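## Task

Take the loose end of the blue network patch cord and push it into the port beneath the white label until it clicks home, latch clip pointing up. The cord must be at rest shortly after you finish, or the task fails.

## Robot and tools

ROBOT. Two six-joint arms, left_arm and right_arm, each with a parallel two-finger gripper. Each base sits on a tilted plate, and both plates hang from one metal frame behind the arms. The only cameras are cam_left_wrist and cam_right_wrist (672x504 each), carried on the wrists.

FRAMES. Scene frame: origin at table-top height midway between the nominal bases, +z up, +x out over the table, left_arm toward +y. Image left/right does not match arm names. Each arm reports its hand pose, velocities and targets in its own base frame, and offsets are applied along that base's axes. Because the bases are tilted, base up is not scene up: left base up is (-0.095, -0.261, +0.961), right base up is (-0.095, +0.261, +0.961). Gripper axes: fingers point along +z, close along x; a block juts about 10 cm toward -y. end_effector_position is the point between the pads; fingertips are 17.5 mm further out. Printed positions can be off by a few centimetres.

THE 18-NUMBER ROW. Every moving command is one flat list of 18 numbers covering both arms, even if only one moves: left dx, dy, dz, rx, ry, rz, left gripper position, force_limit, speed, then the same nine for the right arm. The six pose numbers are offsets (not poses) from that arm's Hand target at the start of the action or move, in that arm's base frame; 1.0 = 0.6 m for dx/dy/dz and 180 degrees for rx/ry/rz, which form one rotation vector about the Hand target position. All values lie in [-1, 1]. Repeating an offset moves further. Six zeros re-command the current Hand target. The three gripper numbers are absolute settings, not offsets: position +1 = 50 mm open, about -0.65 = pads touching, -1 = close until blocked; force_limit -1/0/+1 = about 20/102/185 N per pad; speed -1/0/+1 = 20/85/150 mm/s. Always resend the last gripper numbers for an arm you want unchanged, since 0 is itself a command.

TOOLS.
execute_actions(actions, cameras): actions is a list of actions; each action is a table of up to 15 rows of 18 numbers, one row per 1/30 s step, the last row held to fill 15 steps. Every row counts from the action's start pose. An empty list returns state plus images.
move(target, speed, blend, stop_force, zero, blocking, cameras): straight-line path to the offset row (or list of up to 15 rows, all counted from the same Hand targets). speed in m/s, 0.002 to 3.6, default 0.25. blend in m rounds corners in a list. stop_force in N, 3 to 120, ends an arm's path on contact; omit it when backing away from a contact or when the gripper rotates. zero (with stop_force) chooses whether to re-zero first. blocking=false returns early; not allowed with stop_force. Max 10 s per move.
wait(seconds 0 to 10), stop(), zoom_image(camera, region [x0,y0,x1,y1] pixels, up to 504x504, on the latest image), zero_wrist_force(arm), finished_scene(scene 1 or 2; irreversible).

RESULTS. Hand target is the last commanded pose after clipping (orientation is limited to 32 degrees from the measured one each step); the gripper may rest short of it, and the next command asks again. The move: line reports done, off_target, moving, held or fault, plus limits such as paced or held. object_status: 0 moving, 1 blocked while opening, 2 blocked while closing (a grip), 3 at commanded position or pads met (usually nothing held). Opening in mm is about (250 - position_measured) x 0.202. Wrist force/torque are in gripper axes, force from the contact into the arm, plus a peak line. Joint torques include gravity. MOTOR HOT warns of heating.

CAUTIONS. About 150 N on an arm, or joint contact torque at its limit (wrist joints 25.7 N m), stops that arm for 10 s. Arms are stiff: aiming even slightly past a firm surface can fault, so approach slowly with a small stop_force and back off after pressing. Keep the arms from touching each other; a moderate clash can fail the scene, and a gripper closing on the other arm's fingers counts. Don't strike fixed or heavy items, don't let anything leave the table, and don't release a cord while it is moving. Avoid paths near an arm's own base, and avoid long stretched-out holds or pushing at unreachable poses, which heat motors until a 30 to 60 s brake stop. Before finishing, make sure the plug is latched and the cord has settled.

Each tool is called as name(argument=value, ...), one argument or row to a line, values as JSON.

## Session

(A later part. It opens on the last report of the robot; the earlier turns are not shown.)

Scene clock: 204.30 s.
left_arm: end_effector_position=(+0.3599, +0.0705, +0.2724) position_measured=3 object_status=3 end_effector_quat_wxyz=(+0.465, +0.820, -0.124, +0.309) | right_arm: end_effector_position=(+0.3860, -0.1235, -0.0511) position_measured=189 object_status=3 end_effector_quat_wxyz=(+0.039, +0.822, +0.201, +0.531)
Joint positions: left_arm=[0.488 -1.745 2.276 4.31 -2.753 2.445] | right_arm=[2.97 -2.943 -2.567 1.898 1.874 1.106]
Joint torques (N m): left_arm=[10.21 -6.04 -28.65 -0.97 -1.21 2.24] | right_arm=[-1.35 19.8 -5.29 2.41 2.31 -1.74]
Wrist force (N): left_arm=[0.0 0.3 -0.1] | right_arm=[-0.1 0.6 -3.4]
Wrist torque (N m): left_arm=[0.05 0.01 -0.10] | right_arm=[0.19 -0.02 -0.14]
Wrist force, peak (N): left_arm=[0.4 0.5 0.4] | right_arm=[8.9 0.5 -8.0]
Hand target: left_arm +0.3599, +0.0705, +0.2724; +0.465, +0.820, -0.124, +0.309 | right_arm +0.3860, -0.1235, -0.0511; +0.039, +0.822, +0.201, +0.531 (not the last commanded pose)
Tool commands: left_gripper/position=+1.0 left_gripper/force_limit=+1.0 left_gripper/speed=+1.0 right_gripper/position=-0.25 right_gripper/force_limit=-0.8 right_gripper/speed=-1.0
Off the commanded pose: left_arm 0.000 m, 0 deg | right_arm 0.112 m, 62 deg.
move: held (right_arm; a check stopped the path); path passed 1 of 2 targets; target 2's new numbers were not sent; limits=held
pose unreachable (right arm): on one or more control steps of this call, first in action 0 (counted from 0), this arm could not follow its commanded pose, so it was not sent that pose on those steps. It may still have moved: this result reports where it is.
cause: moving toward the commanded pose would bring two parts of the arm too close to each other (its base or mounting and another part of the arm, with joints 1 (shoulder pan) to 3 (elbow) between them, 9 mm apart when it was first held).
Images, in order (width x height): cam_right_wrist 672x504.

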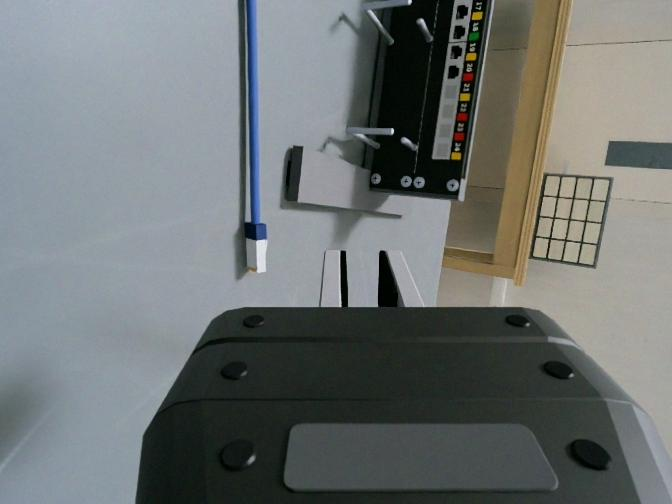

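zoom_image(
  camera="cam_right_wrist",
  region=[220, 205, 290, 285],
)

move(
  target=[
    [0,0,0,0,0,0,1,1,1,0.12,0,0.1,0,0,0,-0.25,-0.8,-1],
    [0,0,0,0,0,0,1,1,1,0.12,0.065,0.14,-0.0977,0.3176,-0.0961,-0.25,-0.8,-1],
  ],
  cameras=["cam_right_wrist"],
)

Scaled by 6.300 from the camera's 672x504 image, which has a finer 960x720 frame.

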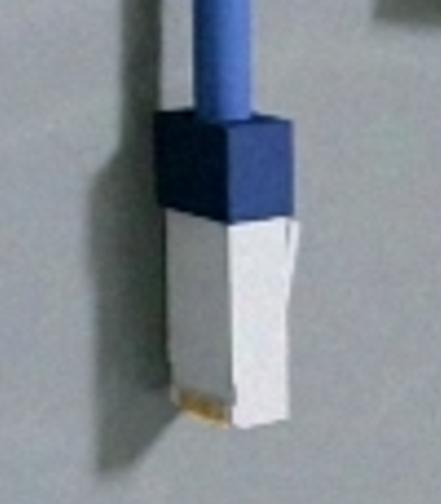

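Scene clock: 210.53 s.
left_arm: end_effector_position=(+0.3599, +0.0705, +0.2724) position_measured=3 object_status=3 end_effector_quat_wxyz=(+0.465, +0.820, -0.124, +0.309) | right_arm: end_effector_position=(+0.4580, -0.0845, +0.0329) position_measured=189 object_status=3 end_effector_quat_wxyz=(+0.134, +0.979, +0.150, +0.029)
Joint positions: left_arm=[0.488 -1.745 2.276 4.31 -2.753 2.445] | right_arm=[3.411 -1.721 -2.304 -0.66 1.297 1.532]
Joint torques (N m): left_arm=[10.89 -5.7 -29.05 -0.68 -1.14 2.18] | right_arm=[15.64 14.41 22.75 1.67 1.4 1.2]
Wrist force (N): left_arm=[-0.2 0.4 0.1] | right_arm=[-1.4 0.0 -2.2]
Wrist torque (N m): left_arm=[0.07 0.05 -0.10] | right_arm=[0.10 0.11 -0.26]
Wrist force, peak (N): left_arm=[-0.3 0.7 -0.2] | right_arm=[-1.7 -0.2 -3.9]
Hand target: left_arm +0.3599, +0.0705, +0.2724; +0.465, +0.820, -0.124, +0.309 | right_arm +0.4580, -0.0845, +0.0329; +0.134, +0.979, +0.150, +0.029
Off the commanded pose: left_arm 0.000 m, 0 deg | right_arm 0.000 m, 0 deg.
move: done
Images, in order (width x height): cam_right_wrist 672x504.

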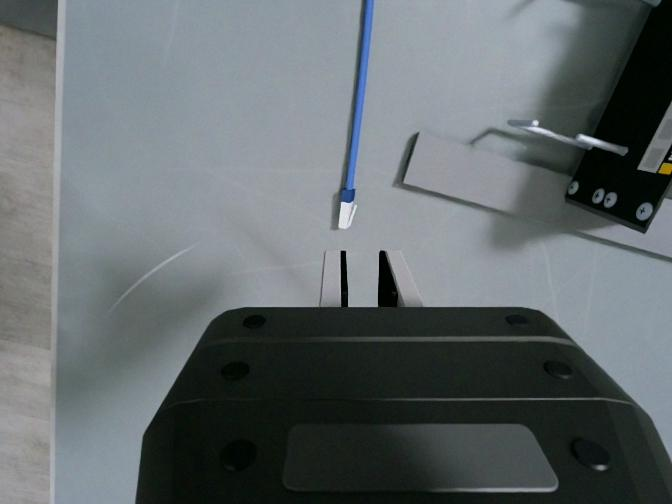

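zoom_image(
  camera="cam_right_wrist",
  region=[310, 170, 380, 240],
)

Scaled by 7.200 from the camera's 672x504 image, which has a finer 960x720 frame.

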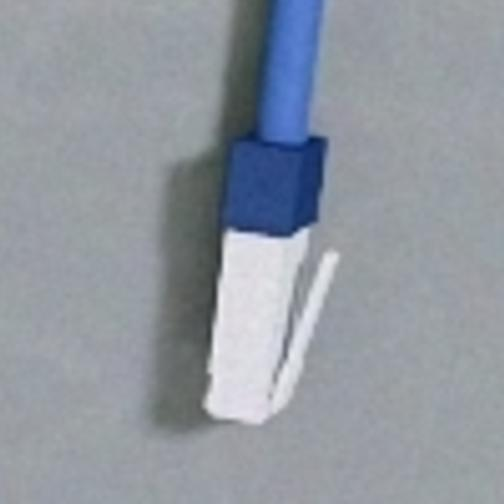

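move(
  target=[0,0,0,0,0,0,1,1,1,0.0239,-0.0537,-0.252,0,0,0,0.0,-0.8,0],
)

move(
  target=[0,0,0,0,0,0,1,1,1,0.0049,-0.011,-0.052,0,0,0,0.0,-0.8,0],
  speed=0.03,
  stop_force=4,
  cameras=["cam_right_wrist"],
)

zoom_image(
  camera="cam_right_wrist",
  region=[290, 180, 430, 310],
)

Scene clock: 237.63 s.
left_arm: end_effector_position=(+0.3599, +0.0705, +0.2724) position_measured=3 object_status=3 end_effector_quat_wxyz=(+0.465, +0.820, -0.124, +0.309) | right_arm: end_effector_position=(+0.4724, -0.1167, -0.1183) position_measured=152 object_status=3 end_effector_quat_wxyz=(+0.134, +0.979, +0.150, +0.029)
Joint positions: left_arm=[0.488 -1.745 2.276 4.31 -2.753 2.445] | right_arm=[3.329 -2.188 -2.308 -0.166 1.3 1.446]
Joint torques (N m): left_arm=[10.56 -5.48 -27.73 -0.87 -1.65 2.19] | right_arm=[2.89 23.36 14.11 4.54 1.35 -1.86]
Wrist force (N): left_arm=[-0.3 0.4 -0.1] | right_arm=[-1.5 -0.1 -2.3]
Wrist torque (N m): left_arm=[0.06 0.06 -0.10] | right_arm=[0.07 0.13 -0.15]
Wrist force, peak (N): left_arm=[-0.3 0.3 0.5] | right_arm=[-1.0 0.0 -4.8]
Hand target: left_arm +0.3599, +0.0705, +0.2724; +0.465, +0.820, -0.124, +0.309 | right_arm +0.4724, -0.1167, -0.1183; +0.134, +0.979, +0.150, +0.029
Off the commanded pose: left_arm 0.000 m, 0 deg | right_arm 0.000 m, 0 deg.
move: done

Scene clock: 239.57 s.
left_arm: end_effector_position=(+0.3599, +0.0705, +0.2724) position_measured=3 object_status=3 end_effector_quat_wxyz=(+0.465, +0.820, -0.124, +0.309) | right_arm: end_effector_position=(+0.4753, -0.1233, -0.1495) position_measured=152 object_status=3 end_effector_quat_wxyz=(+0.134, +0.979, +0.150, +0.029)
Joint positions: left_arm=[0.488 -1.745 2.276 4.31 -2.753 2.445] | right_arm=[3.313 -2.288 -2.284 -0.085 1.301 1.43]
Joint torques (N m): left_arm=[10.46 -5.82 -28.55 -1 -1.64 2.09] | right_arm=[3.08 25.54 12.41 4.5 1.49 -1.88]
Wrist force (N): left_arm=[0.1 0.2 0.0] | right_arm=[-1.2 0.0 -2.3]
Wrist torque (N m): left_arm=[0.04 -0.01 -0.10] | right_arm=[0.09 0.09 -0.15]
Wrist force, peak (N): left_arm=[0.1 0.6 0.4] | right_arm=[-1.4 -0.1 -2.7]
Hand target: left_arm +0.3599, +0.0705, +0.2724; +0.465, +0.820, -0.124, +0.309 | right_arm +0.4753, -0.1233, -0.1495; +0.134, +0.979, +0.150, +0.029
Off the commanded pose: left_arm 0.000 m, 0 deg | right_arm 0.000 m, 0 deg.
move: done
Images, in order (width x height): cam_right_wrist 672x504.

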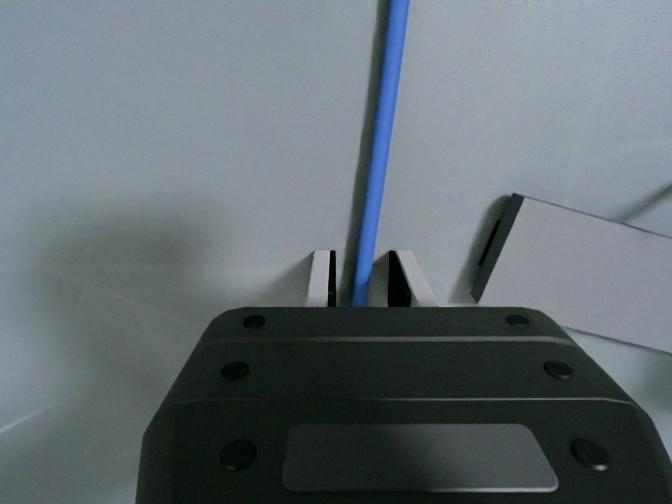

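Scaled by 3.600 from the camera's 672x504 image, which has a finer 960x720 frame.

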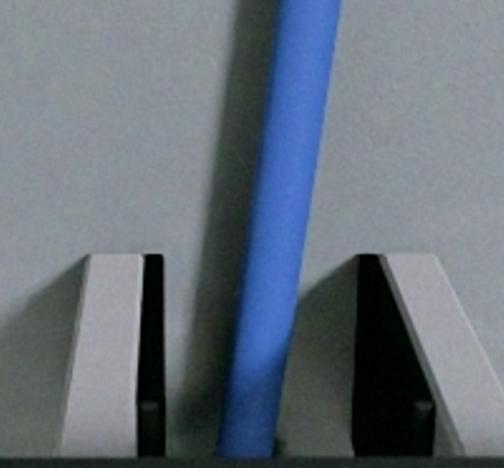

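move(
  target=[
    [0,0,0,0,0,0,1,1,1,0,0,0,0,0,0,-1,-0.7,-0.5],
    [0,0,0,0,0,0,1,1,1,0.0157,0.0436,0.16,0,0,0,-1,-0.7,-0.5],
    [0,0,0,0,0,0,1,1,1,0.0523,0.265,0.353,0.126,-0.4097,0.124,-1,-0.7,-0.5],
  ],
  speed=0.2,
  cameras=["all"],
)

zoom_image(
  camera="cam_left_wrist",
  region=[80, 0, 320, 180],
)

Scene clock: 249.60 s.
left_arm: end_effector_position=(+0.3599, +0.0705, +0.2724) position_measured=3 object_status=3 end_effector_quat_wxyz=(+0.465, +0.820, -0.124, +0.309) | right_arm: end_effector_position=(+0.5067, +0.0357, +0.0623) position_measured=226 object_status=2 end_effector_quat_wxyz=(+0.008, +0.729, +0.206, +0.653)
Joint positions: left_arm=[0.488 -1.745 2.276 4.31 -2.753 2.445] | right_arm=[3.559 -2.67 -2.488 1.868 1.418 1.306]
Joint torques (N m): left_arm=[10.12 -6.37 -29.79 -0.79 -1.77 2.22] | right_arm=[19.19 22.91 1.34 4.22 1.95 -1.72]
Wrist force (N): left_arm=[0.0 0.3 0.1] | right_arm=[-0.4 0.9 -3.1]
Wrist torque (N m): left_arm=[0.05 0.01 -0.09] | right_arm=[0.22 0.08 -0.17]
Wrist force, peak (N): left_arm=[0.0 0.6 0.3] | right_arm=[-1.0 0.2 -4.2]
Hand target: left_arm +0.3599, +0.0705, +0.2724; +0.465, +0.820, -0.124, +0.309 | right_arm +0.5067, +0.0357, +0.0623; +0.008, +0.729, +0.206, +0.653
Off the commanded pose: left_arm 0.000 m, 0 deg | right_arm 0.000 m, 0 deg.
move: done

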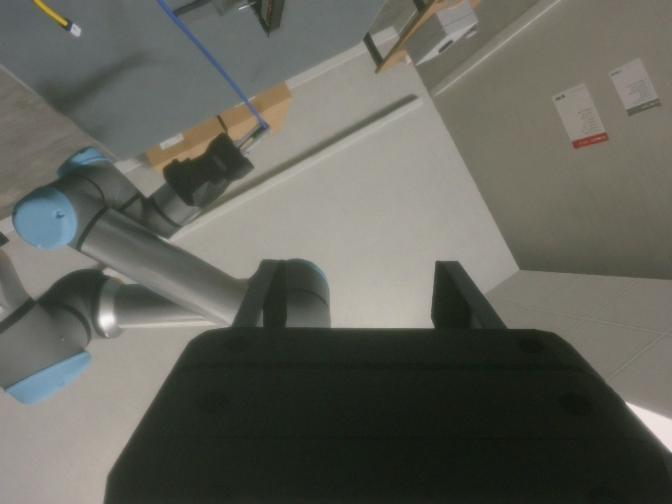

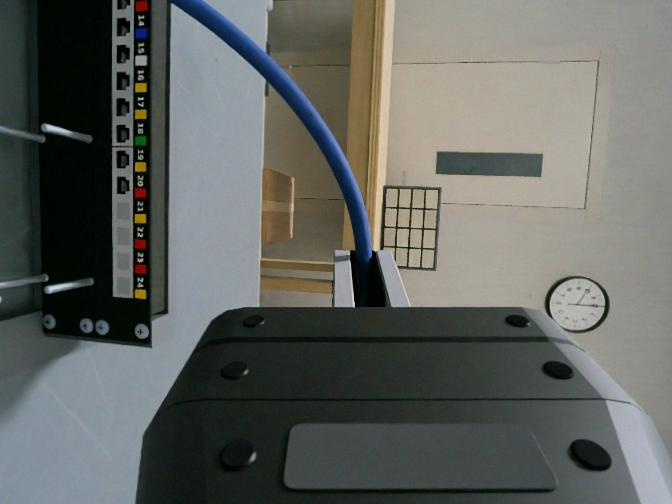

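Scaled by 2.100 from the camera's 672x504 image, which has a finer 960x720 frame.

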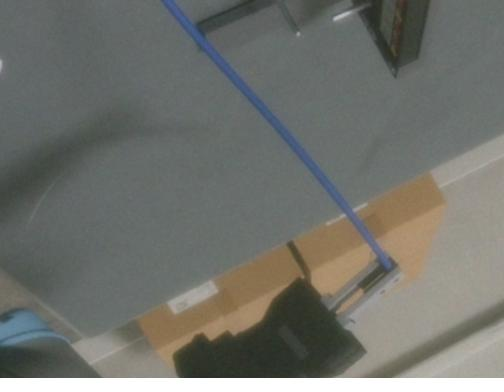

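move(
  target=[0.229,-0.5,-0.05,0.3546,0.2058,0.2077,0.3,-0.8,0,0,0,0,0,0,0,-1,-0.7,-0.5],
  cameras=["all"],
)

Scene clock: 261.07 s.
left_arm: end_effector_position=(+0.4973, -0.2294, +0.2424) position_measured=107 object_status=3 end_effector_quat_wxyz=(-0.124, +0.981, +0.132, +0.065) | right_arm: end_effector_position=(+0.5067, +0.0357, +0.0623) position_measured=226 object_status=2 end_effector_quat_wxyz=(+0.008, +0.729, +0.206, +0.653)
Joint positions: left_arm=[-0.802 -1.431 1.635 4.635 -1.319 0.485] | right_arm=[3.559 -2.67 -2.488 1.868 1.418 1.306]
Joint torques (N m): left_arm=[-21.38 -10.47 -34.81 -0.51 2 -2.24] | right_arm=[19.43 22.37 1.68 4.22 1.56 -1.87]
Wrist force (N): left_arm=[-2.1 -2.8 -2.6] | right_arm=[-0.3 0.7 -2.7]
Wrist torque (N m): left_arm=[-0.33 0.03 0.15] | right_arm=[0.20 0.08 -0.17]
Wrist force, peak (N): left_arm=[-1.9 -3.2 -2.6] | right_arm=[-0.6 1.0 -3.2]
Hand target: left_arm +0.4973, -0.2295, +0.2424; -0.124, +0.981, +0.132, +0.065 | right_arm +0.5067, +0.0357, +0.0623; +0.008, +0.729, +0.206, +0.653
Off the commanded pose: left_arm 0.000 m, 0 deg | right_arm 0.000 m, 0 deg.
move: done

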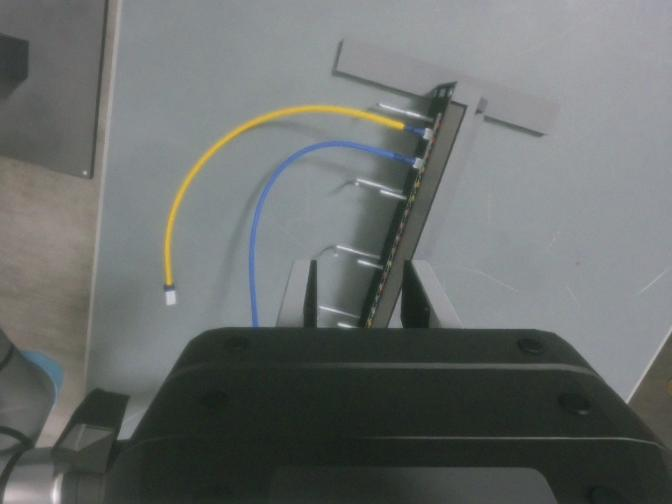

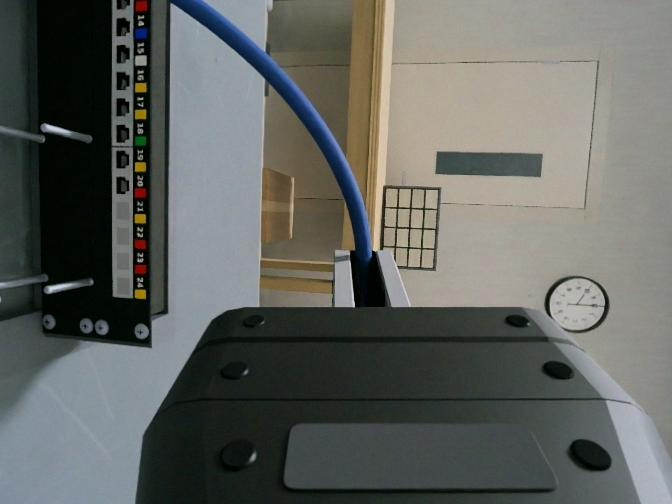

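move(
  target=[-0.007,-0.41,-0.24,0,0,0,0.3,-0.8,0,0,0,0,0,0,0,-1,-0.7,-0.5],
  cameras=["cam_left_wrist"],
)

zoom_image(
  camera="cam_left_wrist",
  region=[260, 150, 460, 320],
)

Scene clock: 265.93 s.
left_arm: end_effector_position=(+0.4931, -0.4754, +0.0984) position_measured=107 object_status=3 end_effector_quat_wxyz=(-0.124, +0.981, +0.132, +0.065) | right_arm: end_effector_position=(+0.5067, +0.0357, +0.0623) position_measured=226 object_status=2 end_effector_quat_wxyz=(+0.008, +0.729, +0.206, +0.653)
Joint positions: left_arm=[-1.046 -0.963 1.344 4.516 -1.357 0.237] | right_arm=[3.559 -2.67 -2.488 1.868 1.418 1.306]
Joint torques (N m): left_arm=[-26.07 -28.79 -34.15 -0.96 -2.48 -1.97] | right_arm=[19.74 22.34 1.75 4.12 1.14 -1.76]
Wrist force (N): left_arm=[-1.7 -3.0 -2.2] | right_arm=[-0.3 0.7 -3.0]
Wrist torque (N m): left_arm=[-0.35 -0.04 0.15] | right_arm=[0.20 0.07 -0.17]
Wrist force, peak (N): left_arm=[-1.1 -5.5 -3.1] | right_arm=[-0.5 0.9 -3.2]
Hand target: left_arm +0.4931, -0.4755, +0.0984; -0.124, +0.981, +0.132, +0.065 | right_arm +0.5067, +0.0357, +0.0623; +0.008, +0.729, +0.206, +0.653
Off the commanded pose: left_arm 0.000 m, 0 deg | right_arm 0.000 m, 0 deg.
move: done
Images, in order (width x height): cam_left_wrist 672x504.

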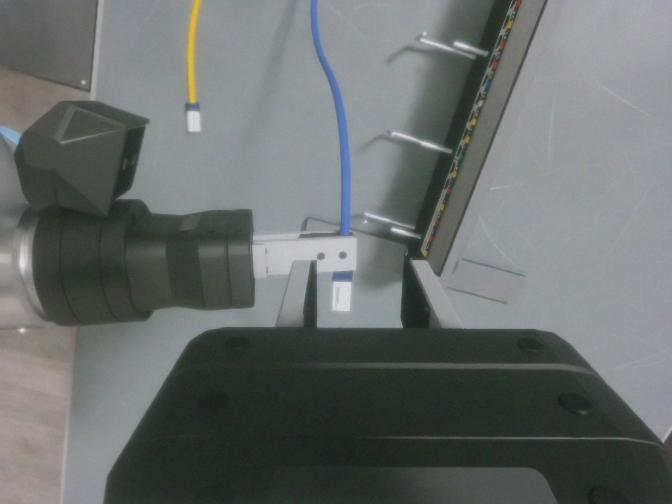

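Scaled by 2.520 from the camera's 672x504 image, which has a finer 960x720 frame.

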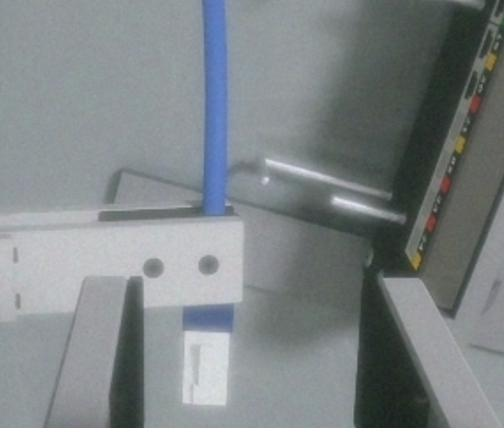

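move(
  target=[0.0255,-0.0605,-0.1182,0,0,0,0.3,-0.8,0,0,0,0,0,0,0,-1,-0.7,-0.5],
  speed=0.1,
  cameras=["all"],
)

zoom_image(
  camera="cam_left_wrist",
  region=[260, 200, 460, 340],
)

Scene clock: 283.17 s.
left_arm: end_effector_position=(+0.4980, -0.4876, +0.0746) position_measured=107 object_status=3 end_effector_quat_wxyz=(-0.124, +0.981, +0.132, +0.065) | right_arm: end_effector_position=(+0.5067, +0.0357, +0.0623) position_measured=226 object_status=2 end_effector_quat_wxyz=(+0.008, +0.729, +0.206, +0.653)
Joint positions: left_arm=[-1.048 -0.912 1.324 4.485 -1.357 0.235] | right_arm=[3.559 -2.67 -2.488 1.868 1.418 1.306]
Joint torques (N m): left_arm=[-4.11 -54.59 -9.22 -1.04 0.42 2.57] | right_arm=[19.22 22.78 1.3 4.09 0.82 -1.62]
Wrist force (N): left_arm=[-1.6 -3.0 -2.5] | right_arm=[-0.4 0.9 -3.0]
Wrist torque (N m): left_arm=[-0.35 -0.06 0.14] | right_arm=[0.22 0.08 -0.17]
Wrist force, peak (N): left_arm=[-0.8 -2.6 -4.9] | right_arm=[-0.3 0.9 -3.2]
Hand target: left_arm +0.4981, -0.4875, +0.0746; -0.124, +0.981, +0.132, +0.065 (not the last commanded pose) | right_arm +0.5067, +0.0357, +0.0623; +0.008, +0.729, +0.206, +0.653
Off the commanded pose: left_arm 0.054 m, 0 deg | right_arm 0.000 m, 0 deg.
move: held (left_arm; a check stopped the path); limits=held
pose unreachable (left arm): on one or more control steps of this call, first in action 0 (counted from 0), this arm could not follow its commanded pose, so it was not sent that pose on those steps. It may still have moved: this result reports where it is.
cause: moving toward the commanded pose would bring a part of the arm too close to another arm (a part of this arm just beyond joint 3 (elbow) and a part of the right arm just beyond its joint 3 (elbow), at the place that arm is still heading or pushing toward).

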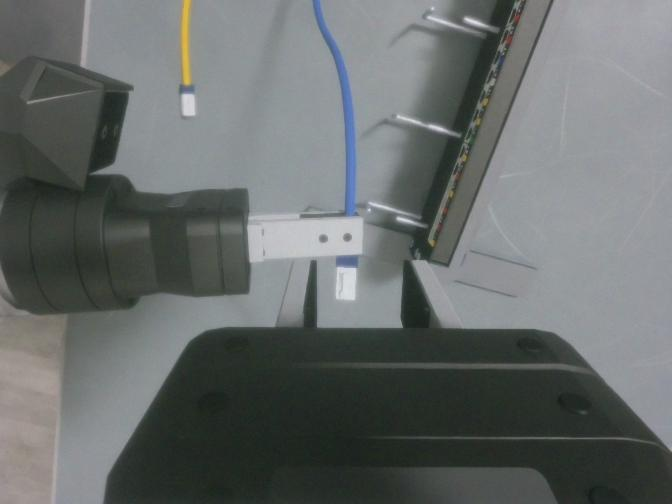

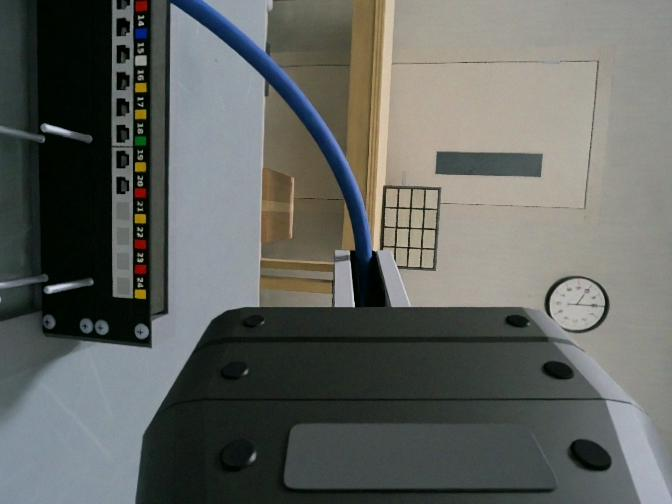

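Scaled by 2.520 from the camera's 672x504 image, which has a finer 960x720 frame.

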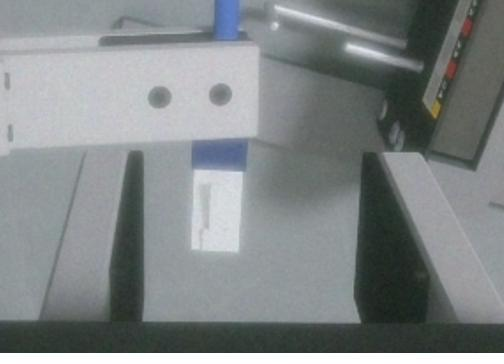

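move(
  target=[-0.018,0.287,0.215,0,0,0,0.3,-0.8,0,0,0,0,0,0,0,-1,-0.7,-0.5],
)

move(
  target=[0,0,0,0,0,0,0.3,-0.8,0,-0.1077,0.3,-0.092,-0.0393,0.109,0.4003,-1,-0.7,-0.5],
  cameras=["all"],
)

Scene clock: 292.63 s.
left_arm: end_effector_position=(+0.4873, -0.3153, +0.2036) position_measured=107 object_status=3 end_effector_quat_wxyz=(-0.124, +0.981, +0.132, +0.065) | right_arm: end_effector_position=(+0.5067, +0.0357, +0.0623) position_measured=226 object_status=2 end_effector_quat_wxyz=(+0.008, +0.729, +0.206, +0.653)
Joint positions: left_arm=[-0.915 -1.31 1.582 4.595 -1.335 0.37] | right_arm=[3.559 -2.67 -2.488 1.868 1.418 1.306]
Joint torques (N m): left_arm=[0.36 -38.48 -10.52 -0.84 2.24 2.64] | right_arm=[19.51 22.39 1.36 4.02 0.4 -1.64]
Wrist force (N): left_arm=[-1.9 -2.9 -2.6] | right_arm=[-0.4 1.0 -3.0]
Wrist torque (N m): left_arm=[-0.32 0.00 0.03] | right_arm=[0.24 0.08 -0.16]
Wrist force, peak (N): left_arm=[-1.5 -5.7 -3.3] | right_arm=[-0.5 1.0 -3.2]
Hand target: left_arm +0.4873, -0.3153, +0.2036; -0.124, +0.981, +0.132, +0.065 | right_arm +0.5067, +0.0357, +0.0623; +0.008, +0.729, +0.206, +0.653
Off the commanded pose: left_arm 0.000 m, 0 deg | right_arm 0.000 m, 0 deg.
move: done

Scene clock: 295.13 s.
left_arm: end_effector_position=(+0.4873, -0.3153, +0.2036) position_measured=107 object_status=3 end_effector_quat_wxyz=(-0.124, +0.981, +0.132, +0.065) | right_arm: end_effector_position=(+0.4622, +0.1592, +0.0255) position_measured=226 object_status=2 end_effector_quat_wxyz=(-0.258, +0.643, +0.515, +0.504)
Joint positions: left_arm=[-0.915 -1.31 1.582 4.595 -1.335 0.37] | right_arm=[3.344 -2.477 -2.353 1.108 2.43 0.908]
Joint torques (N m): left_arm=[-1.13 -38.88 -11.09 -0.72 2.09 2.44] | right_arm=[3.56 25.49 -7.81 4.49 -0.13 1.29]
Wrist force (N): left_arm=[-1.8 -3.1 -2.5] | right_arm=[-0.5 0.8 -2.9]
Wrist torque (N m): left_arm=[-0.36 -0.03 0.03] | right_arm=[0.19 0.10 -0.24]
Wrist force, peak (N): left_arm=[-1.9 -3.5 -2.6] | right_arm=[-0.3 0.8 -3.4]
Hand target: left_arm +0.4873, -0.3153, +0.2036; -0.124, +0.981, +0.132, +0.065 | right_arm +0.4622, +0.1592, +0.0255; -0.258, +0.643, +0.515, +0.504 (not the last commanded pose)
Off the commanded pose: left_arm 0.000 m, 0 deg | right_arm 0.063 m, 24 deg.
move: held (right_arm; a check stopped the path); limits=held
pose unreachable (right arm): on one or more control steps of this call, first in action 0 (counted from 0), this arm could not follow its commanded pose, so it was not sent that pose on those steps. It may still have moved: this result reports where it is.
cause: moving toward the commanded pose would bring two parts of the arm too close to each other (its gripper and another part of the arm, with joints 4 (wrist 1) to 6 (wrist 3) between them, 6 mm apart when it was first held).

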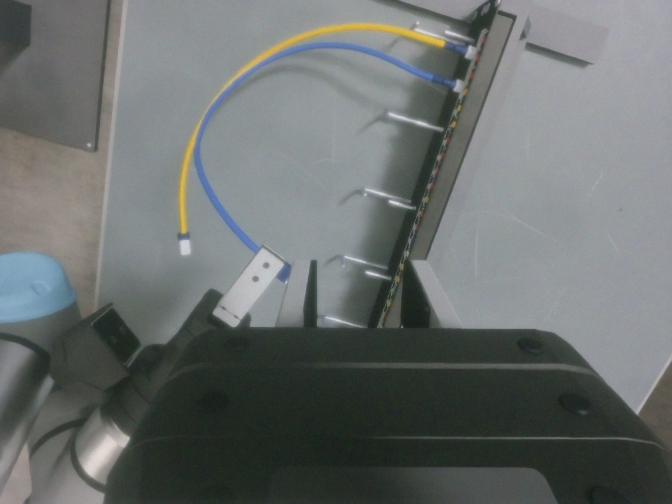

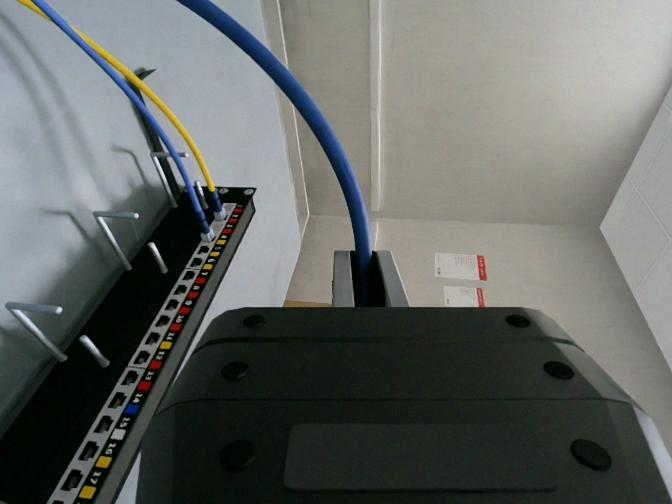

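move(
  target=[-0.1077,-0.09,-0.1585,-0.0268,-0.0741,0.2721,0.3,-0.8,0,0,0,0,0,0,0,-1,-0.7,-0.5],
  cameras=["cam_left_wrist"],
)

zoom_image(
  camera="cam_left_wrist",
  region=[260, 180, 460, 330],
)

Scene clock: 302.07 s.
left_arm: end_effector_position=(+0.4226, -0.3693, +0.1085) position_measured=107 object_status=3 end_effector_quat_wxyz=(-0.084, +0.829, +0.542, +0.112) | right_arm: end_effector_position=(+0.4622, +0.1592, +0.0255) position_measured=226 object_status=2 end_effector_quat_wxyz=(-0.258, +0.643, +0.515, +0.504)
Joint positions: left_arm=[-1.059 -1.249 1.753 4.394 -1.359 -0.666] | right_arm=[3.344 -2.477 -2.353 1.108 2.43 0.908]
Joint torques (N m): left_arm=[-22.08 -16.42 -10.77 -4.87 2.21 -1.7] | right_arm=[6.96 24.96 -7.68 4.45 0 1.22]
Wrist force (N): left_arm=[-1.8 -2.9 -2.6] | right_arm=[-0.5 0.8 -3.1]
Wrist torque (N m): left_arm=[-0.33 -0.01 0.15] | right_arm=[0.20 0.11 -0.25]
Wrist force, peak (N): left_arm=[-1.1 -3.7 -3.0] | right_arm=[-0.4 0.7 -3.4]
Hand target: left_arm +0.4226, -0.3693, +0.1085; -0.084, +0.829, +0.542, +0.112 | right_arm +0.4622, +0.1592, +0.0255; -0.258, +0.643, +0.515, +0.504
Off the commanded pose: left_arm 0.000 m, 0 deg | right_arm 0.000 m, 0 deg.
move: done
Images, in order (width x height): cam_left_wrist 672x504.

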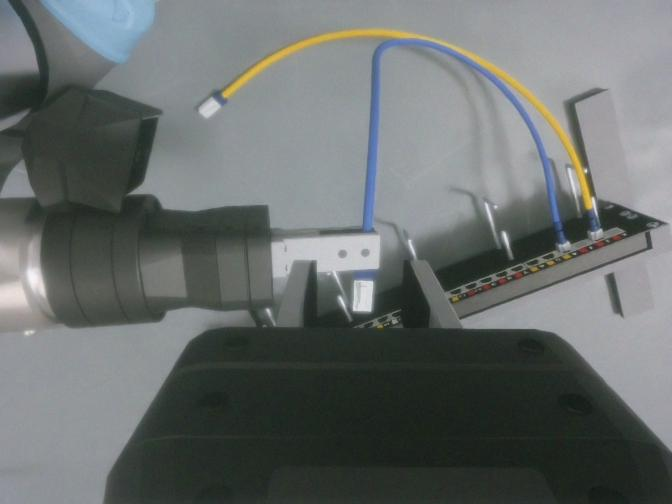

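Scaled by 2.520 from the camera's 672x504 image, which has a finer 960x720 frame.

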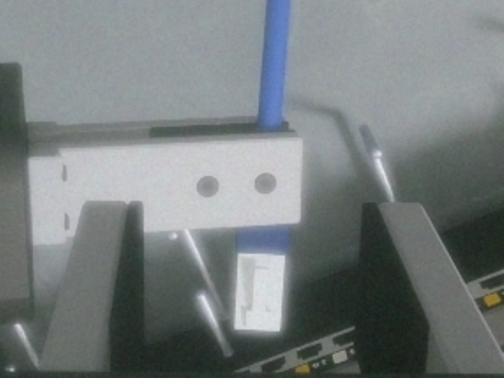

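move(
  target=[0.0887,0.0023,-0.0775,0,0,0,0.3,-0.8,0,0,0,0,0,0,0,-1,-0.7,-0.5],
  speed=0.12,
  cameras=["cam_left_wrist"],
)

zoom_image(
  camera="cam_left_wrist",
  region=[270, 200, 450, 340],
)

Scene clock: 308.17 s.
left_arm: end_effector_position=(+0.4758, -0.3679, +0.0621) position_measured=107 object_status=3 end_effector_quat_wxyz=(-0.084, +0.829, +0.542, +0.112) | right_arm: end_effector_position=(+0.4622, +0.1592, +0.0255) position_measured=226 object_status=2 end_effector_quat_wxyz=(-0.258, +0.643, +0.515, +0.504)
Joint positions: left_arm=[-0.982 -1.114 1.698 4.298 -1.345 -0.588] | right_arm=[3.344 -2.477 -2.353 1.108 2.43 0.908]
Joint torques (N m): left_arm=[-1.47 -22.24 -33.15 -4.95 2.38 2.76] | right_arm=[11.94 25.64 -7.76 4.4 -0.07 1.35]
Wrist force (N): left_arm=[-2.1 -2.9 -2.6] | right_arm=[-0.5 1.0 -3.1]
Wrist torque (N m): left_arm=[-0.32 0.03 0.04] | right_arm=[0.24 0.10 -0.25]
Wrist force, peak (N): left_arm=[-2.3 -4.0 -3.0] | right_arm=[-0.6 0.8 -3.3]
Hand target: left_arm +0.4759, -0.3679, +0.0620; -0.084, +0.829, +0.542, +0.112 | right_arm +0.4622, +0.1592, +0.0255; -0.258, +0.643, +0.515, +0.504
Off the commanded pose: left_arm 0.000 m, 0 deg | right_arm 0.000 m, 0 deg.
move: done
Images, in order (width x height): cam_left_wrist 672x504.

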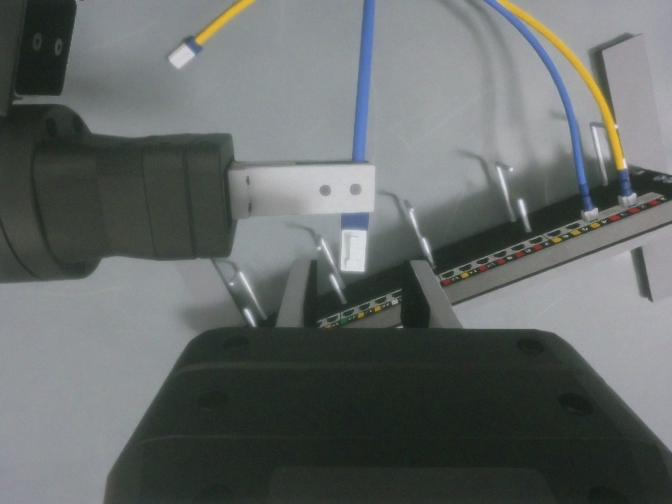

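Scaled by 2.800 from the camera's 672x504 image, which has a finer 960x720 frame.

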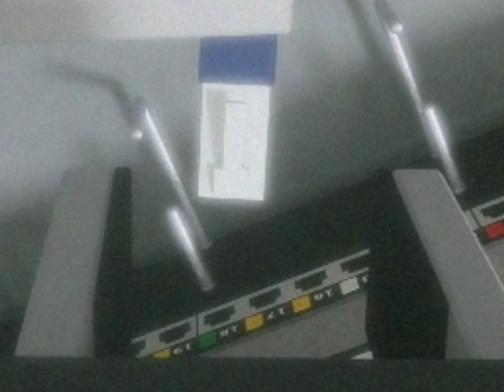

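move(
  target=[
    [0.0168,-0.0072,-0.0003,0,0,0,0.3,-0.8,0,0,0,0,0,0,0,-1,-0.7,-0.5],
    [0.0255,0.0165,-0.0875,0,0,0,0.3,-0.8,0,0,0,0,0,0,0,-1,-0.7,-0.5],
  ],
  speed=0.06,
  stop_force=6,
  cameras=["cam_left_wrist"],
)

zoom_image(
  camera="cam_left_wrist",
  region=[270, 60, 450, 340],
)

Scene clock: 319.73 s.
left_arm: end_effector_position=(+0.4912, -0.3580, +0.0095) position_measured=107 object_status=3 end_effector_quat_wxyz=(-0.084, +0.829, +0.542, +0.112) | right_arm: end_effector_position=(+0.4622, +0.1592, +0.0255) position_measured=226 object_status=2 end_effector_quat_wxyz=(-0.258, +0.643, +0.515, +0.504)
Joint positions: left_arm=[-0.952 -1.03 1.729 4.176 -1.34 -0.558] | right_arm=[3.344 -2.477 -2.353 1.108 2.43 0.908]
Joint torques (N m): left_arm=[-3.21 -22.88 -7.52 -4.89 2.16 2.54] | right_arm=[11.53 25.19 -7.99 4.43 -0.05 1.31]
Wrist force (N): left_arm=[-1.9 -3.2 -2.5] | right_arm=[-0.7 0.9 -3.0]
Wrist torque (N m): left_arm=[-0.36 0.00 0.04] | right_arm=[0.21 0.13 -0.25]
Wrist force, peak (N): left_arm=[-1.7 -3.9 -2.4] | right_arm=[-0.7 1.0 -3.2]
Hand target: left_arm +0.4912, -0.3580, +0.0095; -0.084, +0.829, +0.542, +0.112 | right_arm +0.4622, +0.1592, +0.0255; -0.258, +0.643, +0.515, +0.504
Off the commanded pose: left_arm 0.000 m, 0 deg | right_arm 0.000 m, 0 deg.
move: done
Images, in order (width x height): cam_left_wrist 672x504.

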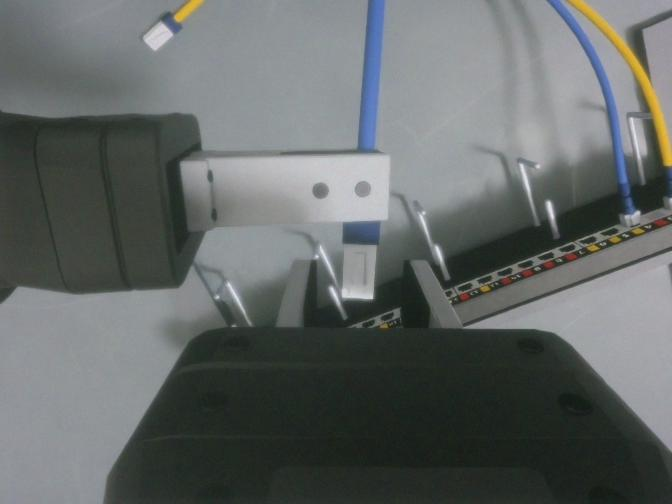

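Scaled by 1.800 from the camera's 672x504 image, which has a finer 960x720 frame.

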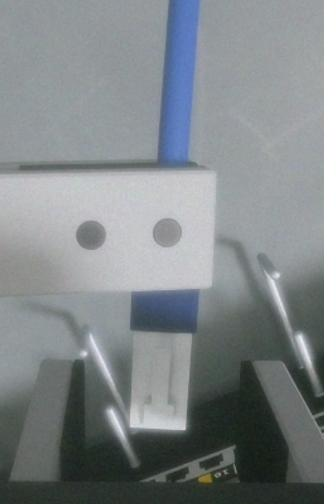

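move(
  target=[-0.0143,0.0095,-0.0093,0,0,0,0.3,-0.8,0,0,0,0,0,0,0,-1,-0.7,-0.5],
  speed=0.03,
  stop_force=6,
  cameras=["cam_left_wrist"],
)

zoom_image(
  camera="cam_left_wrist",
  region=[270, 150, 450, 340],
)

Scene clock: 330.33 s.
left_arm: end_effector_position=(+0.4826, -0.3523, +0.0039) position_measured=107 object_status=3 end_effector_quat_wxyz=(-0.084, +0.829, +0.542, +0.112) | right_arm: end_effector_position=(+0.4622, +0.1592, +0.0255) position_measured=226 object_status=2 end_effector_quat_wxyz=(-0.258, +0.643, +0.515, +0.504)
Joint positions: left_arm=[-0.958 -1.041 1.765 4.152 -1.341 -0.564] | right_arm=[3.344 -2.477 -2.353 1.108 2.43 0.908]
Joint torques (N m): left_arm=[-24.11 -47.07 -8.26 -5.02 -2.62 -1.95] | right_arm=[11.31 25.62 -7.9 4.39 -0.07 1.29]
Wrist force (N): left_arm=[-2.2 -3.0 -2.5] | right_arm=[-0.5 0.8 -3.2]
Wrist torque (N m): left_arm=[-0.33 0.04 0.16] | right_arm=[0.20 0.10 -0.25]
Wrist force, peak (N): left_arm=[-2.4 -3.3 -2.7] | right_arm=[-0.4 0.8 -3.4]
Hand target: left_arm +0.4826, -0.3523, +0.0039; -0.084, +0.829, +0.542, +0.112 | right_arm +0.4622, +0.1592, +0.0255; -0.258, +0.643, +0.515, +0.504
Off the commanded pose: left_arm 0.000 m, 0 deg | right_arm 0.000 m, 0 deg.
move: done
Images, in order (width x height): cam_left_wrist 672x504.

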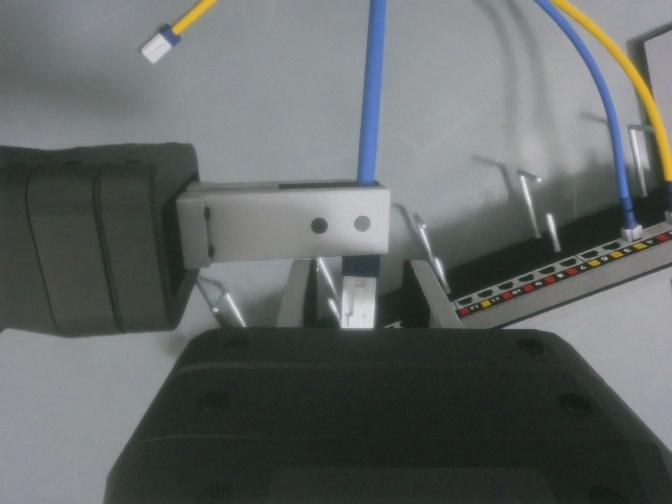

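Scaled by 2.653 from the camera's 672x504 image, which has a finer 960x720 frame.

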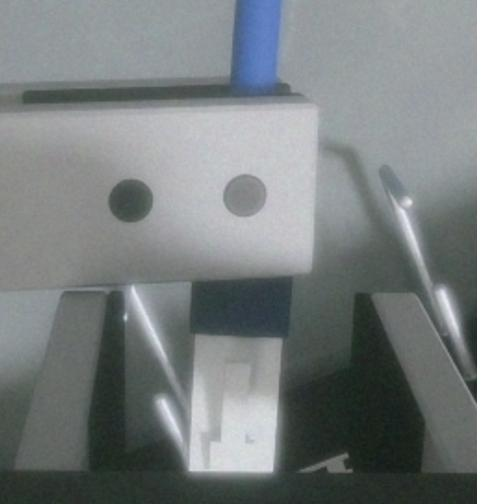

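move(
  target=[0,0,0,0,0,0,-1,-0.9,-1,0,0,0,0,0,0,-1,-0.7,-0.5],
  cameras=["cam_left_wrist"],
)

zoom_image(
  camera="cam_left_wrist",
  region=[270, 150, 450, 340],
)

Scene clock: 335.23 s.
left_arm: end_effector_position=(+0.4826, -0.3523, +0.0039) position_measured=251 object_status=3 end_effector_quat_wxyz=(-0.084, +0.829, +0.542, +0.112) | right_arm: end_effector_position=(+0.4622, +0.1592, +0.0255) position_measured=226 object_status=2 end_effector_quat_wxyz=(-0.258, +0.643, +0.515, +0.504)
Joint positions: left_arm=[-0.958 -1.041 1.765 4.152 -1.341 -0.564] | right_arm=[3.344 -2.477 -2.353 1.108 2.43 0.908]
Joint torques (N m): left_arm=[-23.44 -46.46 -8.56 -4.79 -2.49 -2.11] | right_arm=[11.91 25.84 -7.5 4.32 -0.05 1.18]
Wrist force (N): left_arm=[-1.7 -3.2 -2.7] | right_arm=[-0.5 0.9 -2.9]
Wrist torque (N m): left_arm=[-0.38 -0.02 0.17] | right_arm=[0.22 0.10 -0.25]
Wrist force, peak (N): left_arm=[-2.4 -3.4 -2.6] | right_arm=[-0.5 0.8 -3.3]
Hand target: left_arm +0.4826, -0.3523, +0.0039; -0.084, +0.829, +0.542, +0.112 | right_arm +0.4622, +0.1592, +0.0255; -0.258, +0.643, +0.515, +0.504
Off the commanded pose: left_arm 0.000 m, 0 deg | right_arm 0.000 m, 0 deg.
move: done
Images, in order (width x height): cam_left_wrist 672x504.

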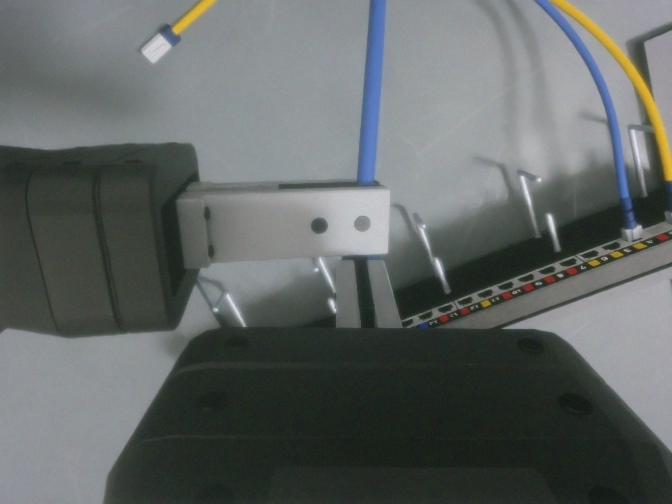

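Scaled by 2.653 from the camera's 672x504 image, which has a finer 960x720 frame.

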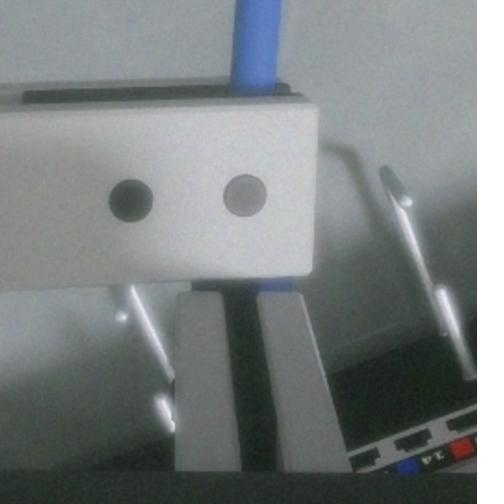

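move(
  target=[0,0,0,0,0,0,0.2,-0.8,-0.5,0,0,0,0,0,0,-1,-0.7,-0.5],
)

move(
  target=[
    [0.0061,-0.0024,0,0,0,0,0.2,-0.8,-0.5,0,0,0,0,0,0,-1,-0.7,-0.5],
    [0.0093,0.0065,-0.0328,0,0,0,0.2,-0.8,-0.5,0,0,0,0,0,0,-1,-0.7,-0.5],
  ],
  speed=0.03,
  stop_force=5,
  cameras=["cam_left_wrist"],
)

zoom_image(
  camera="cam_left_wrist",
  region=[270, 150, 450, 340],
)

Scene clock: 342.97 s.
left_arm: end_effector_position=(+0.4826, -0.3523, +0.0039) position_measured=123 object_status=3 end_effector_quat_wxyz=(-0.084, +0.829, +0.542, +0.112) | right_arm: end_effector_position=(+0.4622, +0.1592, +0.0255) position_measured=226 object_status=2 end_effector_quat_wxyz=(-0.258, +0.643, +0.515, +0.504)
Joint positions: left_arm=[-0.958 -1.041 1.765 4.152 -1.341 -0.564] | right_arm=[3.344 -2.477 -2.353 1.108 2.43 0.908]
Joint torques (N m): left_arm=[-23.94 -46.28 -7.34 -4.66 -2.25 -2.1] | right_arm=[11.85 25.42 -7.63 4.47 -0.06 1.14]
Wrist force (N): left_arm=[-2.2 -3.2 -2.3] | right_arm=[-0.4 0.6 -3.0]
Wrist torque (N m): left_arm=[-0.37 0.04 0.16] | right_arm=[0.17 0.09 -0.25]
Wrist force, peak (N): left_arm=[-2.4 -3.4 -2.7] | right_arm=[-0.5 1.0 -3.2]
Hand target: left_arm +0.4826, -0.3523, +0.0039; -0.084, +0.829, +0.542, +0.112 | right_arm +0.4622, +0.1592, +0.0255; -0.258, +0.643, +0.515, +0.504
Off the commanded pose: left_arm 0.000 m, 0 deg | right_arm 0.000 m, 0 deg.
move: done

Scene clock: 344.67 s.
left_arm: end_effector_position=(+0.4882, -0.3484, -0.0157) position_measured=123 object_status=3 end_effector_quat_wxyz=(-0.084, +0.829, +0.542, +0.112) | right_arm: end_effector_position=(+0.4622, +0.1592, +0.0255) position_measured=226 object_status=2 end_effector_quat_wxyz=(-0.258, +0.643, +0.515, +0.504)
Joint positions: left_arm=[-0.947 -1.005 1.772 4.107 -1.339 -0.553] | right_arm=[3.344 -2.477 -2.353 1.108 2.43 0.908]
Joint torques (N m): left_arm=[-2.35 -22.84 -7.19 -4.99 2.07 2.43] | right_arm=[11.65 25.29 -7.89 4.45 -0.04 1.17]
Wrist force (N): left_arm=[-1.9 -3.4 -2.3] | right_arm=[-0.4 0.8 -3.2]
Wrist torque (N m): left_arm=[-0.39 0.01 0.04] | right_arm=[0.20 0.09 -0.25]
Wrist force, peak (N): left_arm=[-2.4 -3.5 -2.5] | right_arm=[-0.5 0.9 -3.3]
Hand target: left_arm +0.4882, -0.3484, -0.0157; -0.084, +0.829, +0.542, +0.112 | right_arm +0.4622, +0.1592, +0.0255; -0.258, +0.643, +0.515, +0.504
Off the commanded pose: left_arm 0.000 m, 0 deg | right_arm 0.000 m, 0 deg.
move: done
Images, in order (width x height): cam_left_wrist 672x504.

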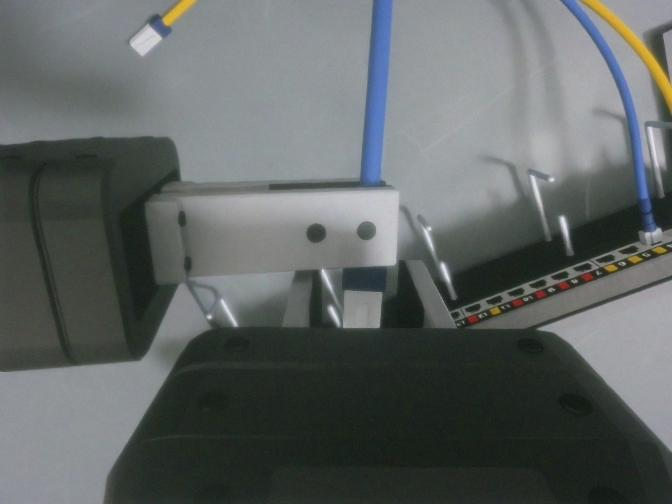

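Scaled by 2.653 from the camera's 672x504 image, which has a finer 960x720 frame.

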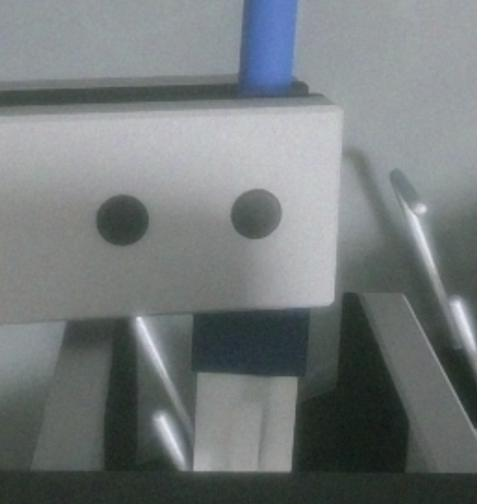

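move(
  target=[0,0,0,0,0,0,-1,-0.9,-1,0,0,0,0,0,0,-1,-0.7,-0.5],
  cameras=["cam_left_wrist"],
)

zoom_image(
  camera="cam_left_wrist",
  region=[270, 150, 450, 340],
)

Scene clock: 349.63 s.
left_arm: end_effector_position=(+0.4882, -0.3483, -0.0157) position_measured=189 object_status=2 end_effector_quat_wxyz=(-0.084, +0.829, +0.542, +0.112) | right_arm: end_effector_position=(+0.4622, +0.1592, +0.0255) position_measured=226 object_status=2 end_effector_quat_wxyz=(-0.258, +0.643, +0.515, +0.504)
Joint positions: left_arm=[-0.947 -1.005 1.772 4.107 -1.339 -0.553] | right_arm=[3.344 -2.477 -2.353 1.108 2.43 0.908]
Joint torques (N m): left_arm=[-11.76 -23.63 -7.57 -4.76 -3.28 2.11] | right_arm=[11.86 25.02 -3.68 3.93 -0.01 1.17]
Wrist force (N): left_arm=[7.0 -0.3 -2.9] | right_arm=[-2.0 -1.7 -11.9]
Wrist torque (N m): left_arm=[-0.28 0.03 0.21] | right_arm=[0.14 0.10 -0.24]
Wrist force, peak (N): left_arm=[7.3 -0.6 -2.5] | right_arm=[-2.0 -1.7 -12.2]
Hand target: left_arm +0.4882, -0.3484, -0.0157; -0.084, +0.829, +0.542, +0.112 | right_arm +0.4622, +0.1592, +0.0255; -0.258, +0.643, +0.515, +0.504
Off the commanded pose: left_arm 0.000 m, 0 deg | right_arm 0.000 m, 0 deg.
move: done
Images, in order (width x height): cam_left_wrist 672x504.

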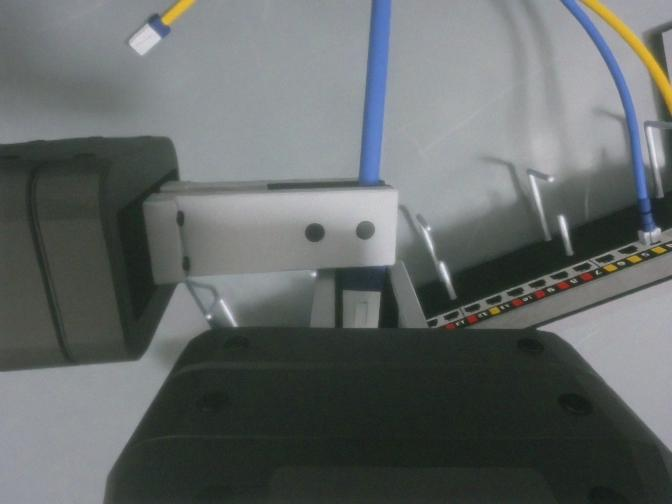

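Scaled by 2.653 from the camera's 672x504 image, which has a finer 960x720 frame.

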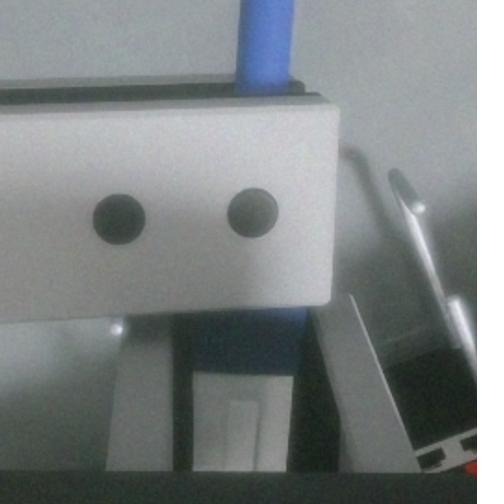

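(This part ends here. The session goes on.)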